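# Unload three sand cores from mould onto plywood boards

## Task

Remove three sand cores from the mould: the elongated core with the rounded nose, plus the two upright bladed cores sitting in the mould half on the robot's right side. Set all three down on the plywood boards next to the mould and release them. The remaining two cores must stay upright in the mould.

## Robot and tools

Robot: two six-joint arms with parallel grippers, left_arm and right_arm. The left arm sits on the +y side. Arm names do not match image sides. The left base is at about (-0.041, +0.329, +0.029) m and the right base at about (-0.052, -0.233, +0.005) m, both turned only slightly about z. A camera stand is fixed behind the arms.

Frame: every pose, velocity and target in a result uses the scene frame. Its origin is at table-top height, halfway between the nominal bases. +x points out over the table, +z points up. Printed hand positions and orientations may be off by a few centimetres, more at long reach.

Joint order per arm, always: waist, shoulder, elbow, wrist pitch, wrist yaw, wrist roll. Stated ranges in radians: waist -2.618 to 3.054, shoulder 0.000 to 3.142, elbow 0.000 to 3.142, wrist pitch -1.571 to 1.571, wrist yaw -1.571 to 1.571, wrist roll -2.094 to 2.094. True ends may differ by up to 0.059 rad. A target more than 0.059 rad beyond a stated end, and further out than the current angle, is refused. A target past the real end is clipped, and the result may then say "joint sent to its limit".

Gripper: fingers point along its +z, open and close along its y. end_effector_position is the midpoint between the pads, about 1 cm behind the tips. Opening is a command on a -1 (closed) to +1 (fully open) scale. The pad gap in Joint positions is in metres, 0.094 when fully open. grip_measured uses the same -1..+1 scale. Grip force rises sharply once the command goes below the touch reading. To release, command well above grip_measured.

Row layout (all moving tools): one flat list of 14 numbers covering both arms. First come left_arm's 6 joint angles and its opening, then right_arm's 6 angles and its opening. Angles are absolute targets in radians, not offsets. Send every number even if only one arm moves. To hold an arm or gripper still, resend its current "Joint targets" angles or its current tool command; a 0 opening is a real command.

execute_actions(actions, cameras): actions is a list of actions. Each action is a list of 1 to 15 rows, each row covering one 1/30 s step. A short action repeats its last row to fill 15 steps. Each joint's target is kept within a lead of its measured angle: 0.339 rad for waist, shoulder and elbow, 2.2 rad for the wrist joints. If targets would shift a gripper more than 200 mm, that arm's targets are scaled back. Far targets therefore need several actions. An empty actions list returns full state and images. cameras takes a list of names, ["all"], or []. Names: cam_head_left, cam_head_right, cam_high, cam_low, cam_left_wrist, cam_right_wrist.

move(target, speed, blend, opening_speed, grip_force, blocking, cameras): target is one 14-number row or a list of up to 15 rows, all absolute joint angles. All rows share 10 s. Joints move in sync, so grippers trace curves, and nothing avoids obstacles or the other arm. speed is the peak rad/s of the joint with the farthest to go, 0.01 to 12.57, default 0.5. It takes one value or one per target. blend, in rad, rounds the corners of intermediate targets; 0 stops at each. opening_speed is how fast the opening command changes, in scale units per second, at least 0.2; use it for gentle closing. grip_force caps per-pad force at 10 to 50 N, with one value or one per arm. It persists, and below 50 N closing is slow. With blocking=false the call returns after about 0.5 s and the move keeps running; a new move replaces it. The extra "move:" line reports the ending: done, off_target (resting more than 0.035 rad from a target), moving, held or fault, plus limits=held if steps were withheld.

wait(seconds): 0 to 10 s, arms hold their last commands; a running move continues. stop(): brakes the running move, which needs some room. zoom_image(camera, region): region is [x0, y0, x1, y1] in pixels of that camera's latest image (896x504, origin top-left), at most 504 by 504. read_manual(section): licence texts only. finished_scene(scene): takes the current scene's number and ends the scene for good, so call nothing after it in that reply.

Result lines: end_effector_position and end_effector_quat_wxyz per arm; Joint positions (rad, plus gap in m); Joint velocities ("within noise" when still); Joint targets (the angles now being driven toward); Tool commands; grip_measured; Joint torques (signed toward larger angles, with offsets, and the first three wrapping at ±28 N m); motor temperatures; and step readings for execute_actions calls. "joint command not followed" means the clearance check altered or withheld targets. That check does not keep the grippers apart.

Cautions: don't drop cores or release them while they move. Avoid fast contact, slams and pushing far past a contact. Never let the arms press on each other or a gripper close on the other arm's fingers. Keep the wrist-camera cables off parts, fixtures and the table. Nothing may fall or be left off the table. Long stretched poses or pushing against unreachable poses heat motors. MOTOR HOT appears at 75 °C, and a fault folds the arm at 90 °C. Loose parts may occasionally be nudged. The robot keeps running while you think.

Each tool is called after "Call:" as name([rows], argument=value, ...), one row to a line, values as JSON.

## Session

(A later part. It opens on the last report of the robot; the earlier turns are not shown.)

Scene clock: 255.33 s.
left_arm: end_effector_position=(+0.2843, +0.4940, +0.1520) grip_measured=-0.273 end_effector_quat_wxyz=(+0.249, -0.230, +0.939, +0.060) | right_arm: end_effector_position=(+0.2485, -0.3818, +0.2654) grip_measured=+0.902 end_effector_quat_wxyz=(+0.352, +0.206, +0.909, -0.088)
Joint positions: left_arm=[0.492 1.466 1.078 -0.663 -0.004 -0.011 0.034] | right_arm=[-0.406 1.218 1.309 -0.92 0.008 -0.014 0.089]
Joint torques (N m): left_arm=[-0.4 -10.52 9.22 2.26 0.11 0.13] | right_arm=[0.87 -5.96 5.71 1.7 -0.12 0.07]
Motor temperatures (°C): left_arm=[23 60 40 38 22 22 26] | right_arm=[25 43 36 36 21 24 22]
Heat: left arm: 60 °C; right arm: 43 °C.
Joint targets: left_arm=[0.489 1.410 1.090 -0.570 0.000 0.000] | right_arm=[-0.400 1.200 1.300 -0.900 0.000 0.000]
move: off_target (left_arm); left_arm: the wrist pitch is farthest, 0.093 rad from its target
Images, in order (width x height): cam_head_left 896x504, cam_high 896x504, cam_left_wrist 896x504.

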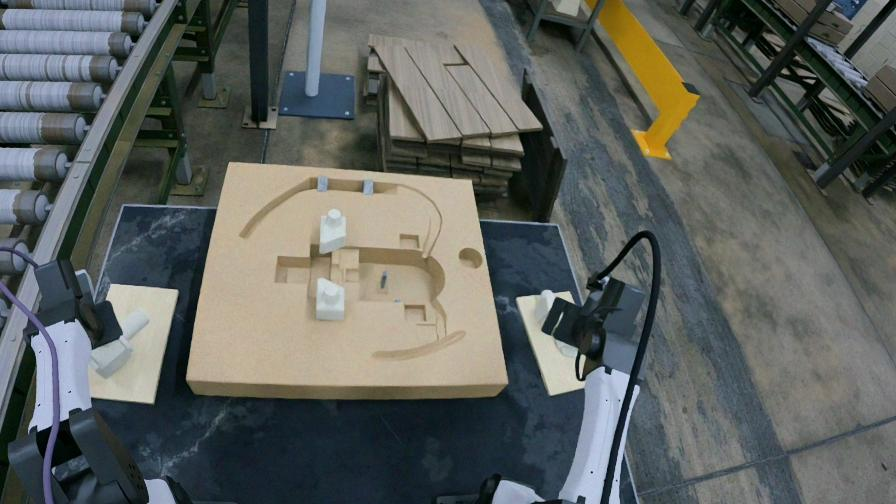

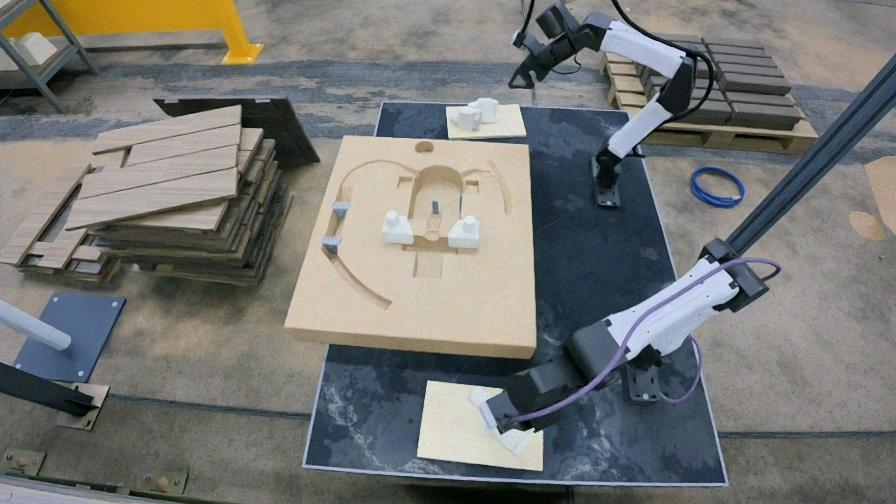

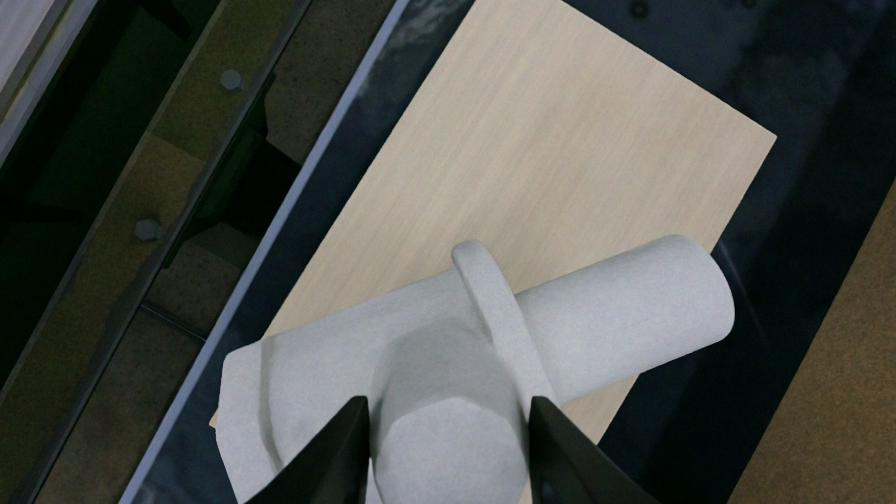

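Call:
move([
  [0.489,1.515,1.1,-0.42,0,0,-0.75,-0.4,1.2,1.3,-0.9,0,0,0.9],
  [0.489,1.535,1.05,-0.36,0,0,-0.75,-0.4,1.2,1.3,-0.9,0,0,0.9],
], speed=[0.2,0.08], cameras=["cam_left_wrist","cam_high"])

Call:
zoom_image(camera="cam_high", region=[400, 330, 640, 490])

Scene clock: 268.17 s.
left_arm: end_effector_position=(+0.3116, +0.5078, +0.1318) grip_measured=-0.273 end_effector_quat_wxyz=(+0.282, -0.228, +0.930, +0.067) | right_arm: end_effector_position=(+0.2485, -0.3818, +0.2654) grip_measured=+0.902 end_effector_quat_wxyz=(+0.352, +0.206, +0.909, -0.088)
Joint positions: left_arm=[0.492 1.552 1.039 -0.469 -0.004 -0.011 0.034] | right_arm=[-0.406 1.218 1.309 -0.92 0.008 -0.014 0.089]
Joint torques (N m): left_arm=[-0.39 -7.83 8.96 2.56 0.13 0.11] | right_arm=[0.8 -5.85 5.72 1.73 -0.09 0.09]
Motor temperatures (°C): left_arm=[23 57 40 39 22 22 26] | right_arm=[25 42 36 37 21 24 22]
Heat: left arm: 57 °C; right arm: 42 °C.
Joint targets: left_arm=[0.489 1.535 1.050 -0.360 0.000 0.000] | right_arm=[-0.400 1.200 1.300 -0.900 0.000 0.000]
move: off_target (left_arm); left_arm: the wrist pitch is farthest, 0.109 rad from its target
Images, in order (width x height): cam_high 896x504, cam_left_wrist 896x504.

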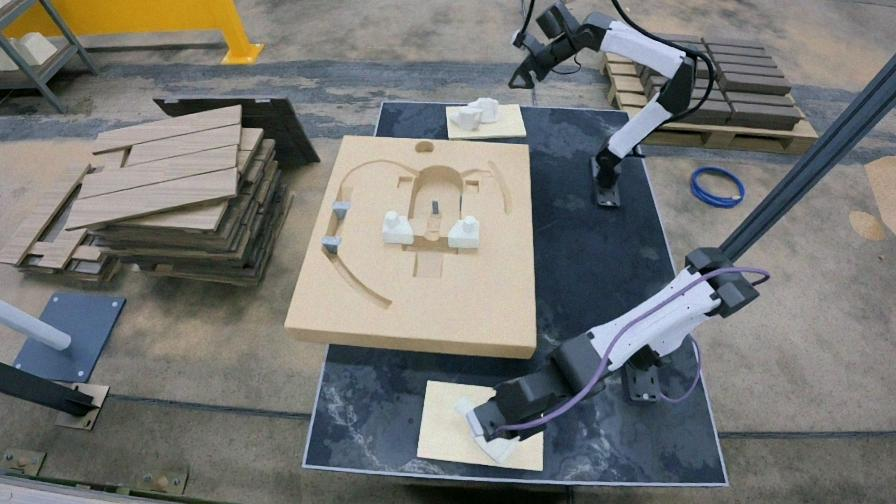

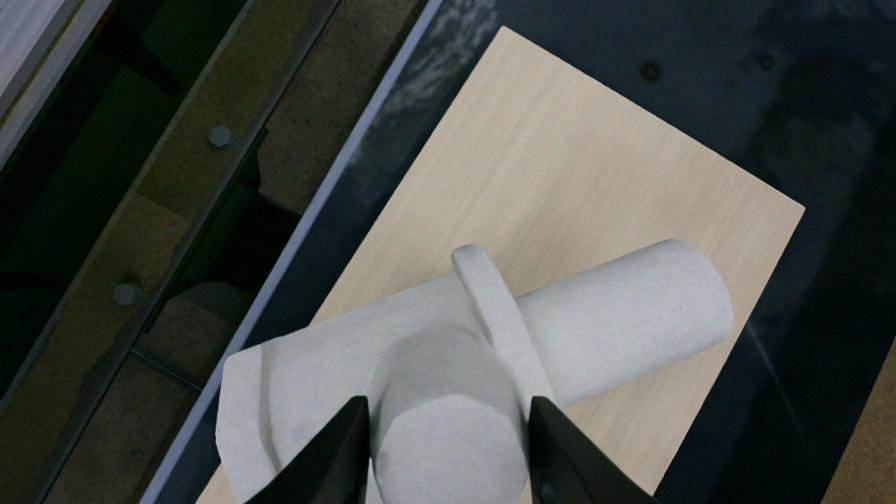

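Scaled by 2.100 from the camera's 896x504 image, which has a finer 1280x720 frame.

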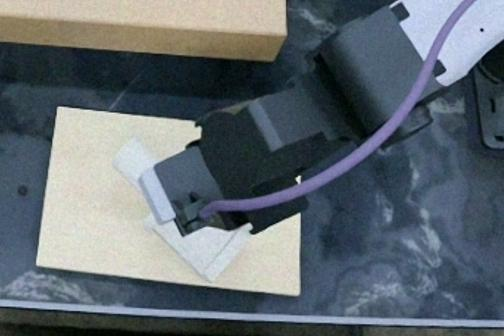

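Call:
move([
  [0.489,1.505,1.05,-0.36,0,0,-0.75,-0.4,1.2,1.3,-0.9,0,0,0.9],
  [0.458,1.5,1.035,-0.36,0,0,-0.75,-0.4,1.2,1.3,-0.9,0,0,0.9],
  [0.458,1.555,1.015,-0.315,0,0,-0.75,-0.4,1.2,1.3,-0.9,0,0,0.9],
], speed=[0.15,0.15,0.06], cameras=["cam_left_wrist","cam_high"])

Call:
zoom_image(camera="cam_high", region=[400, 330, 640, 490])

Scene clock: 276.80 s.
left_arm: end_effector_position=(+0.3194, +0.4967, +0.1242) grip_measured=-0.273 end_effector_quat_wxyz=(+0.289, -0.212, +0.932, +0.063) | right_arm: end_effector_position=(+0.2485, -0.3818, +0.2654) grip_measured=+0.902 end_effector_quat_wxyz=(+0.352, +0.206, +0.909, -0.088)
Joint positions: left_arm=[0.459 1.562 1.011 -0.42 -0.002 -0.011 0.034] | right_arm=[-0.406 1.218 1.309 -0.92 0.008 -0.014 0.089]
Joint torques (N m): left_arm=[-0.13 -7.01 8.38 2.52 0.1 0.13] | right_arm=[0.81 -5.94 5.64 1.68 -0.11 0.06]
Heat: left arm: 54 °C; right arm: 41 °C.
Joint targets: left_arm=[0.458 1.555 1.015 -0.315 0.000 0.000] | right_arm=[-0.400 1.200 1.300 -0.900 0.000 0.000]
move: off_target (left_arm); left_arm: the wrist pitch is farthest, 0.105 rad from its target
Images, in order (width x height): cam_high 896x504, cam_left_wrist 896x504.

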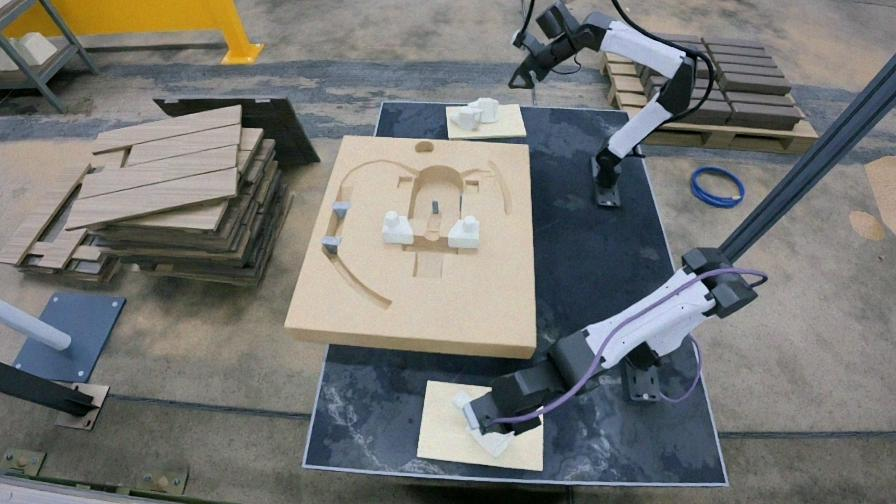

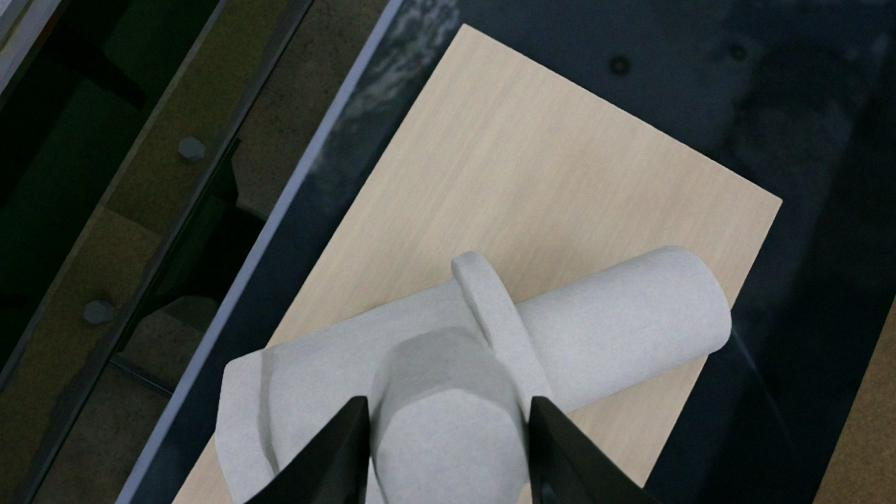

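Scaled by 2.100 from the camera's 896x504 image, which has a finer 1280x720 frame.

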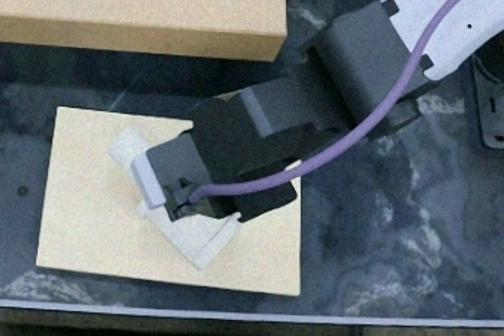

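Call:
move([
  [0.458,1.58,1.0,-0.28,0,0,-0.75,-0.4,1.2,1.3,-0.9,0,0,0.9],
  [0.458,1.6,0.98,-0.25,0,0,-0.75,-0.4,1.2,1.3,-0.9,0,0,0.9],
], speed=0.05, cameras=["cam_left_wrist","cam_high"])

Call:
zoom_image(camera="cam_high", region=[400, 330, 640, 490])

Scene clock: 282.80 s.
left_arm: end_effector_position=(+0.3350, +0.5039, +0.1272) grip_measured=-0.273 end_effector_quat_wxyz=(+0.323, -0.209, +0.920, +0.070) | right_arm: end_effector_position=(+0.2485, -0.3818, +0.2654) grip_measured=+0.902 end_effector_quat_wxyz=(+0.352, +0.206, +0.909, -0.088)
Joint positions: left_arm=[0.459 1.581 0.996 -0.311 -0.002 -0.011 0.034] | right_arm=[-0.406 1.218 1.309 -0.92 0.008 -0.014 0.089]
Joint torques (N m): left_arm=[-0.16 -4.93 6.5 2.25 0.11 0.13] | right_arm=[0.83 -5.87 5.72 1.7 -0.11 0.08]
Heat: left arm: 53 °C; right arm: 41 °C.
Joint targets: left_arm=[0.458 1.600 0.980 -0.250 0.000 0.000] | right_arm=[-0.400 1.200 1.300 -0.900 0.000 0.000]
move: off_target (left_arm); left_arm: the wrist pitch is farthest, 0.061 rad from its target
Images, in order (width x height): cam_high 896x504, cam_left_wrist 896x504.

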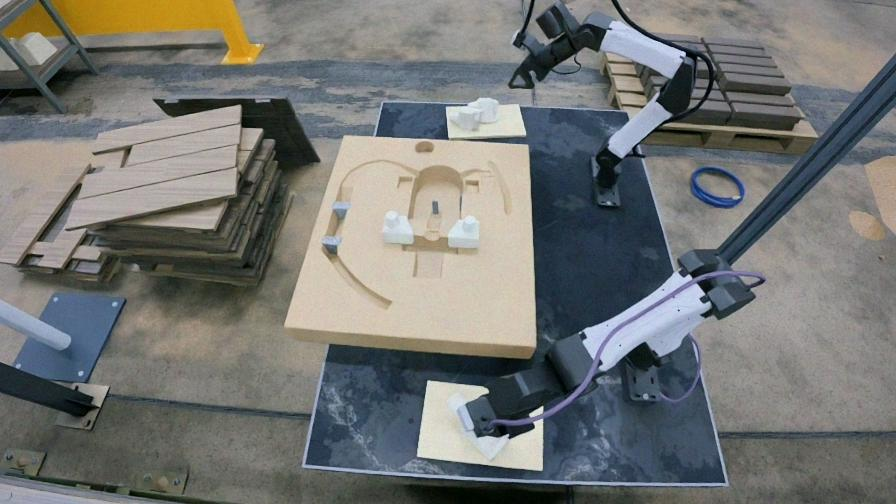

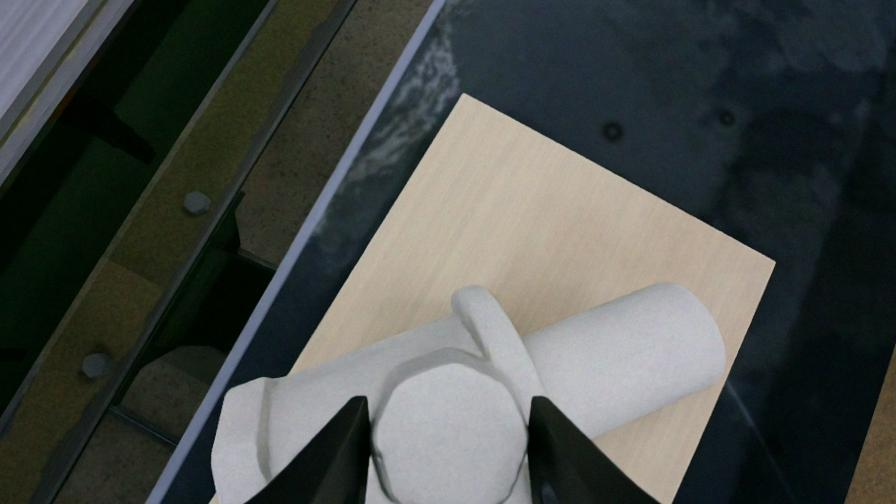

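Scaled by 2.100 from the camera's 896x504 image, which has a finer 1280x720 frame.

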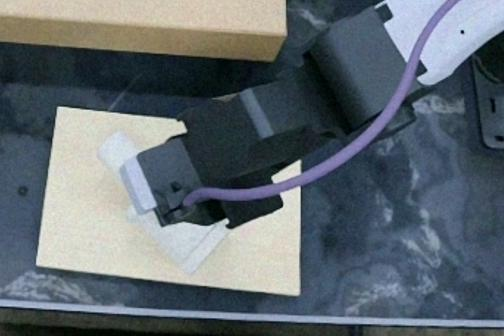

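Call:
move([
  [0.458,1.585,1.0,-0.34,0,0,-0.75,-0.4,1.2,1.3,-0.9,0,0,0.9],
  [0.458,1.585,1.0,-0.34,0,0,-0.2,-0.4,1.2,1.3,-0.9,0,0,0.9],
  [0.458,1.585,1.0,-0.34,0,0,0.3,-0.4,1.2,1.3,-0.9,0,0,0.9],
], speed=0.05, opening_speed=0.3, cameras=["cam_left_wrist","cam_high"])

Call:
zoom_image(camera="cam_high", region=[400, 330, 640, 490])

Scene clock: 294.13 s.
left_arm: end_effector_position=(+0.3293, +0.5011, +0.1239) grip_measured=+0.298 end_effector_quat_wxyz=(+0.310, -0.210, +0.925, +0.067) | right_arm: end_effector_position=(+0.2485, -0.3818, +0.2654) grip_measured=+0.902 end_effector_quat_wxyz=(+0.352, +0.206, +0.909, -0.088)
Joint positions: left_arm=[0.459 1.576 0.996 -0.344 -0.001 -0.011 0.061] | right_arm=[-0.406 1.218 1.309 -0.92 0.008 -0.014 0.089]
Joint torques (N m): left_arm=[-0.23 -5.87 8.32 1.58 0.1 0.11] | right_arm=[0.64 -5.93 5.79 1.69 -0.1 0.08]
Motor temperatures (°C): left_arm=[23 50 40 40 22 22 27] | right_arm=[25 40 36 38 21 24 22]
Heat: left arm: 50 °C; right arm: 40 °C.
Joint targets: left_arm=[0.458 1.585 1.000 -0.340 0.000 0.000] | right_arm=[-0.400 1.200 1.300 -0.900 0.000 0.000]
move: done
Images, in order (width x height): cam_high 896x504, cam_left_wrist 896x504.

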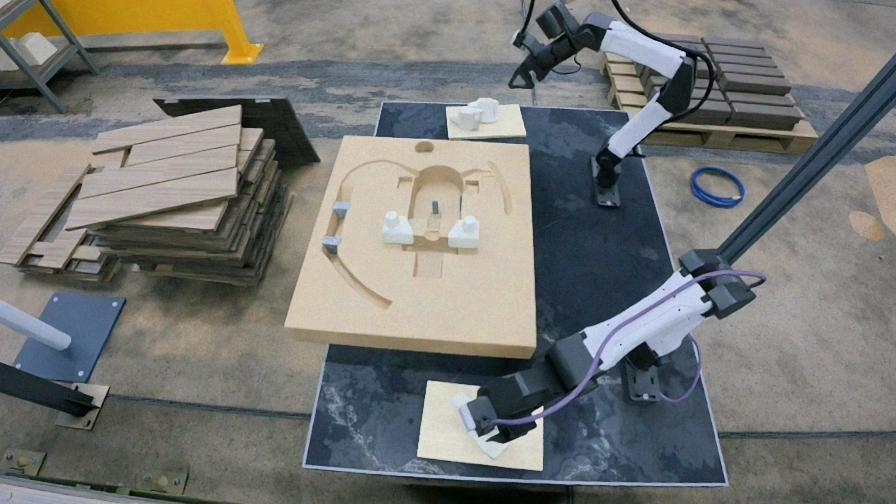

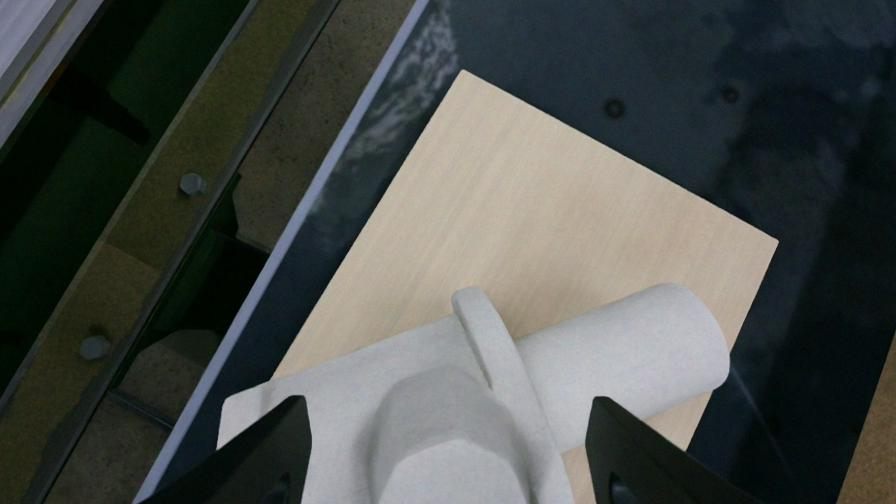

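Scaled by 2.100 from the camera's 896x504 image, which has a finer 1280x720 frame.

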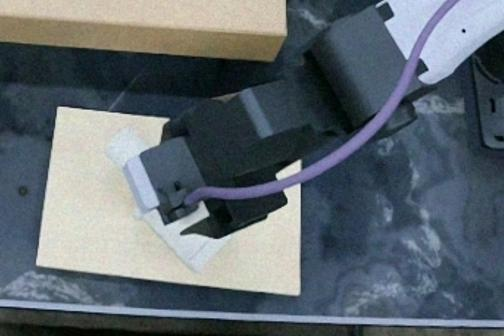

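Released and stable. Retreat upward.

Call:
move([
  [0.458,1.47,1.1,-0.5,0,0,0.4,-0.4,1.2,1.3,-0.9,0,0,0.9],
  [0.458,1.1,1.2,-0.8,0,0,0.6,-0.4,1.2,1.3,-0.9,0,0,0.9],
], speed=[0.2,0.5], blend=[0.03,0], cameras=["cam_left_wrist","cam_high","cam_head_left"])

Call:
zoom_image(camera="cam_high", region=[400, 330, 640, 490])

Scene clock: 304.53 s.
left_arm: end_effector_position=(+0.2562, +0.4670, +0.2948) grip_measured=+0.598 end_effector_quat_wxyz=(+0.408, -0.201, +0.886, +0.088) | right_arm: end_effector_position=(+0.2485, -0.3818, +0.2654) grip_measured=+0.902 end_effector_quat_wxyz=(+0.352, +0.206, +0.909, -0.088)
Joint positions: left_arm=[0.459 1.1 1.178 -0.787 -0.001 -0.011 0.075] | right_arm=[-0.406 1.218 1.309 -0.92 0.008 -0.014 0.089]
Joint torques (N m): left_arm=[-0.21 -2.69 10.24 1.69 0.08 0.11] | right_arm=[0.84 -5.94 5.78 1.68 -0.12 0.05]
Heat: left arm: 48 °C; right arm: 39 °C.
Joint targets: left_arm=[0.458 1.100 1.200 -0.800 0.000 0.000] | right_arm=[-0.400 1.200 1.300 -0.900 0.000 0.000]
move: done
Images, in order (width x height): cam_head_left 896x504, cam_high 896x504, cam_left_wrist 896x504.

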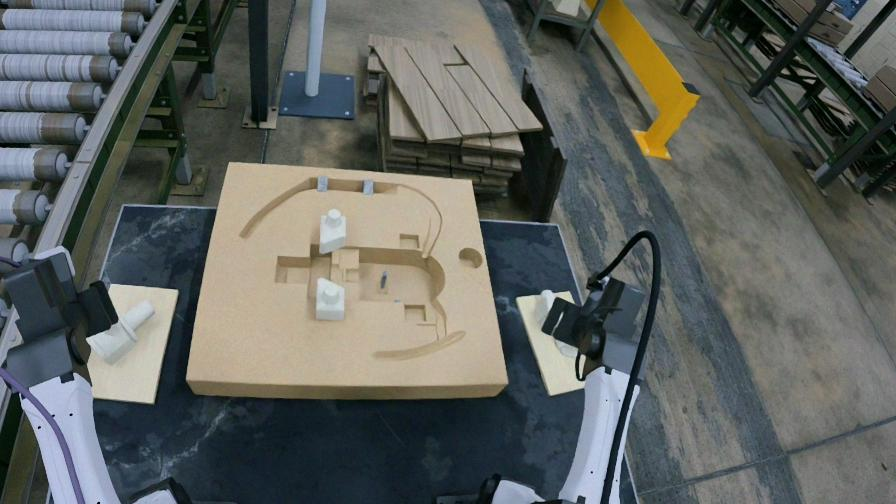

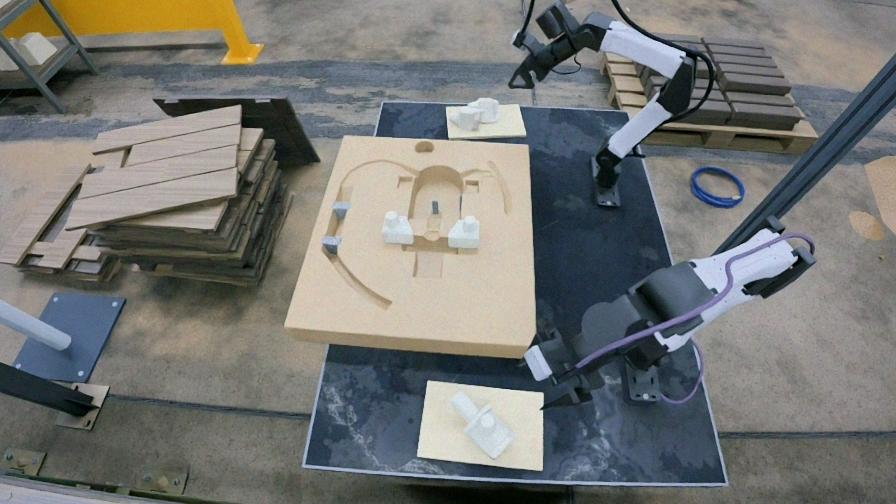

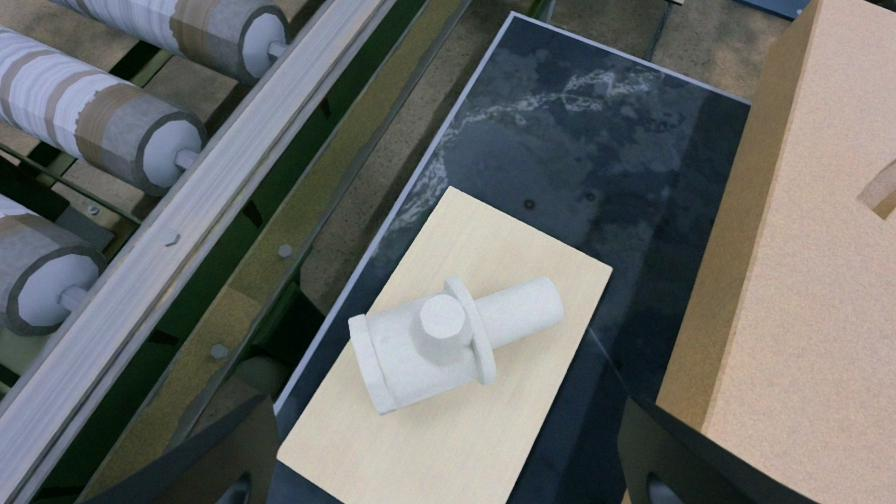

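Scaled by 2.100 from the camera's 896x504 image, which has a finer 1280x720 frame.

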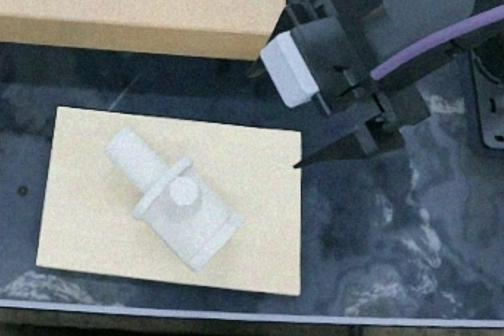

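All three cores are on the boards.

Call:
finished_scene(scene=2)

The scene is finished: the task was done.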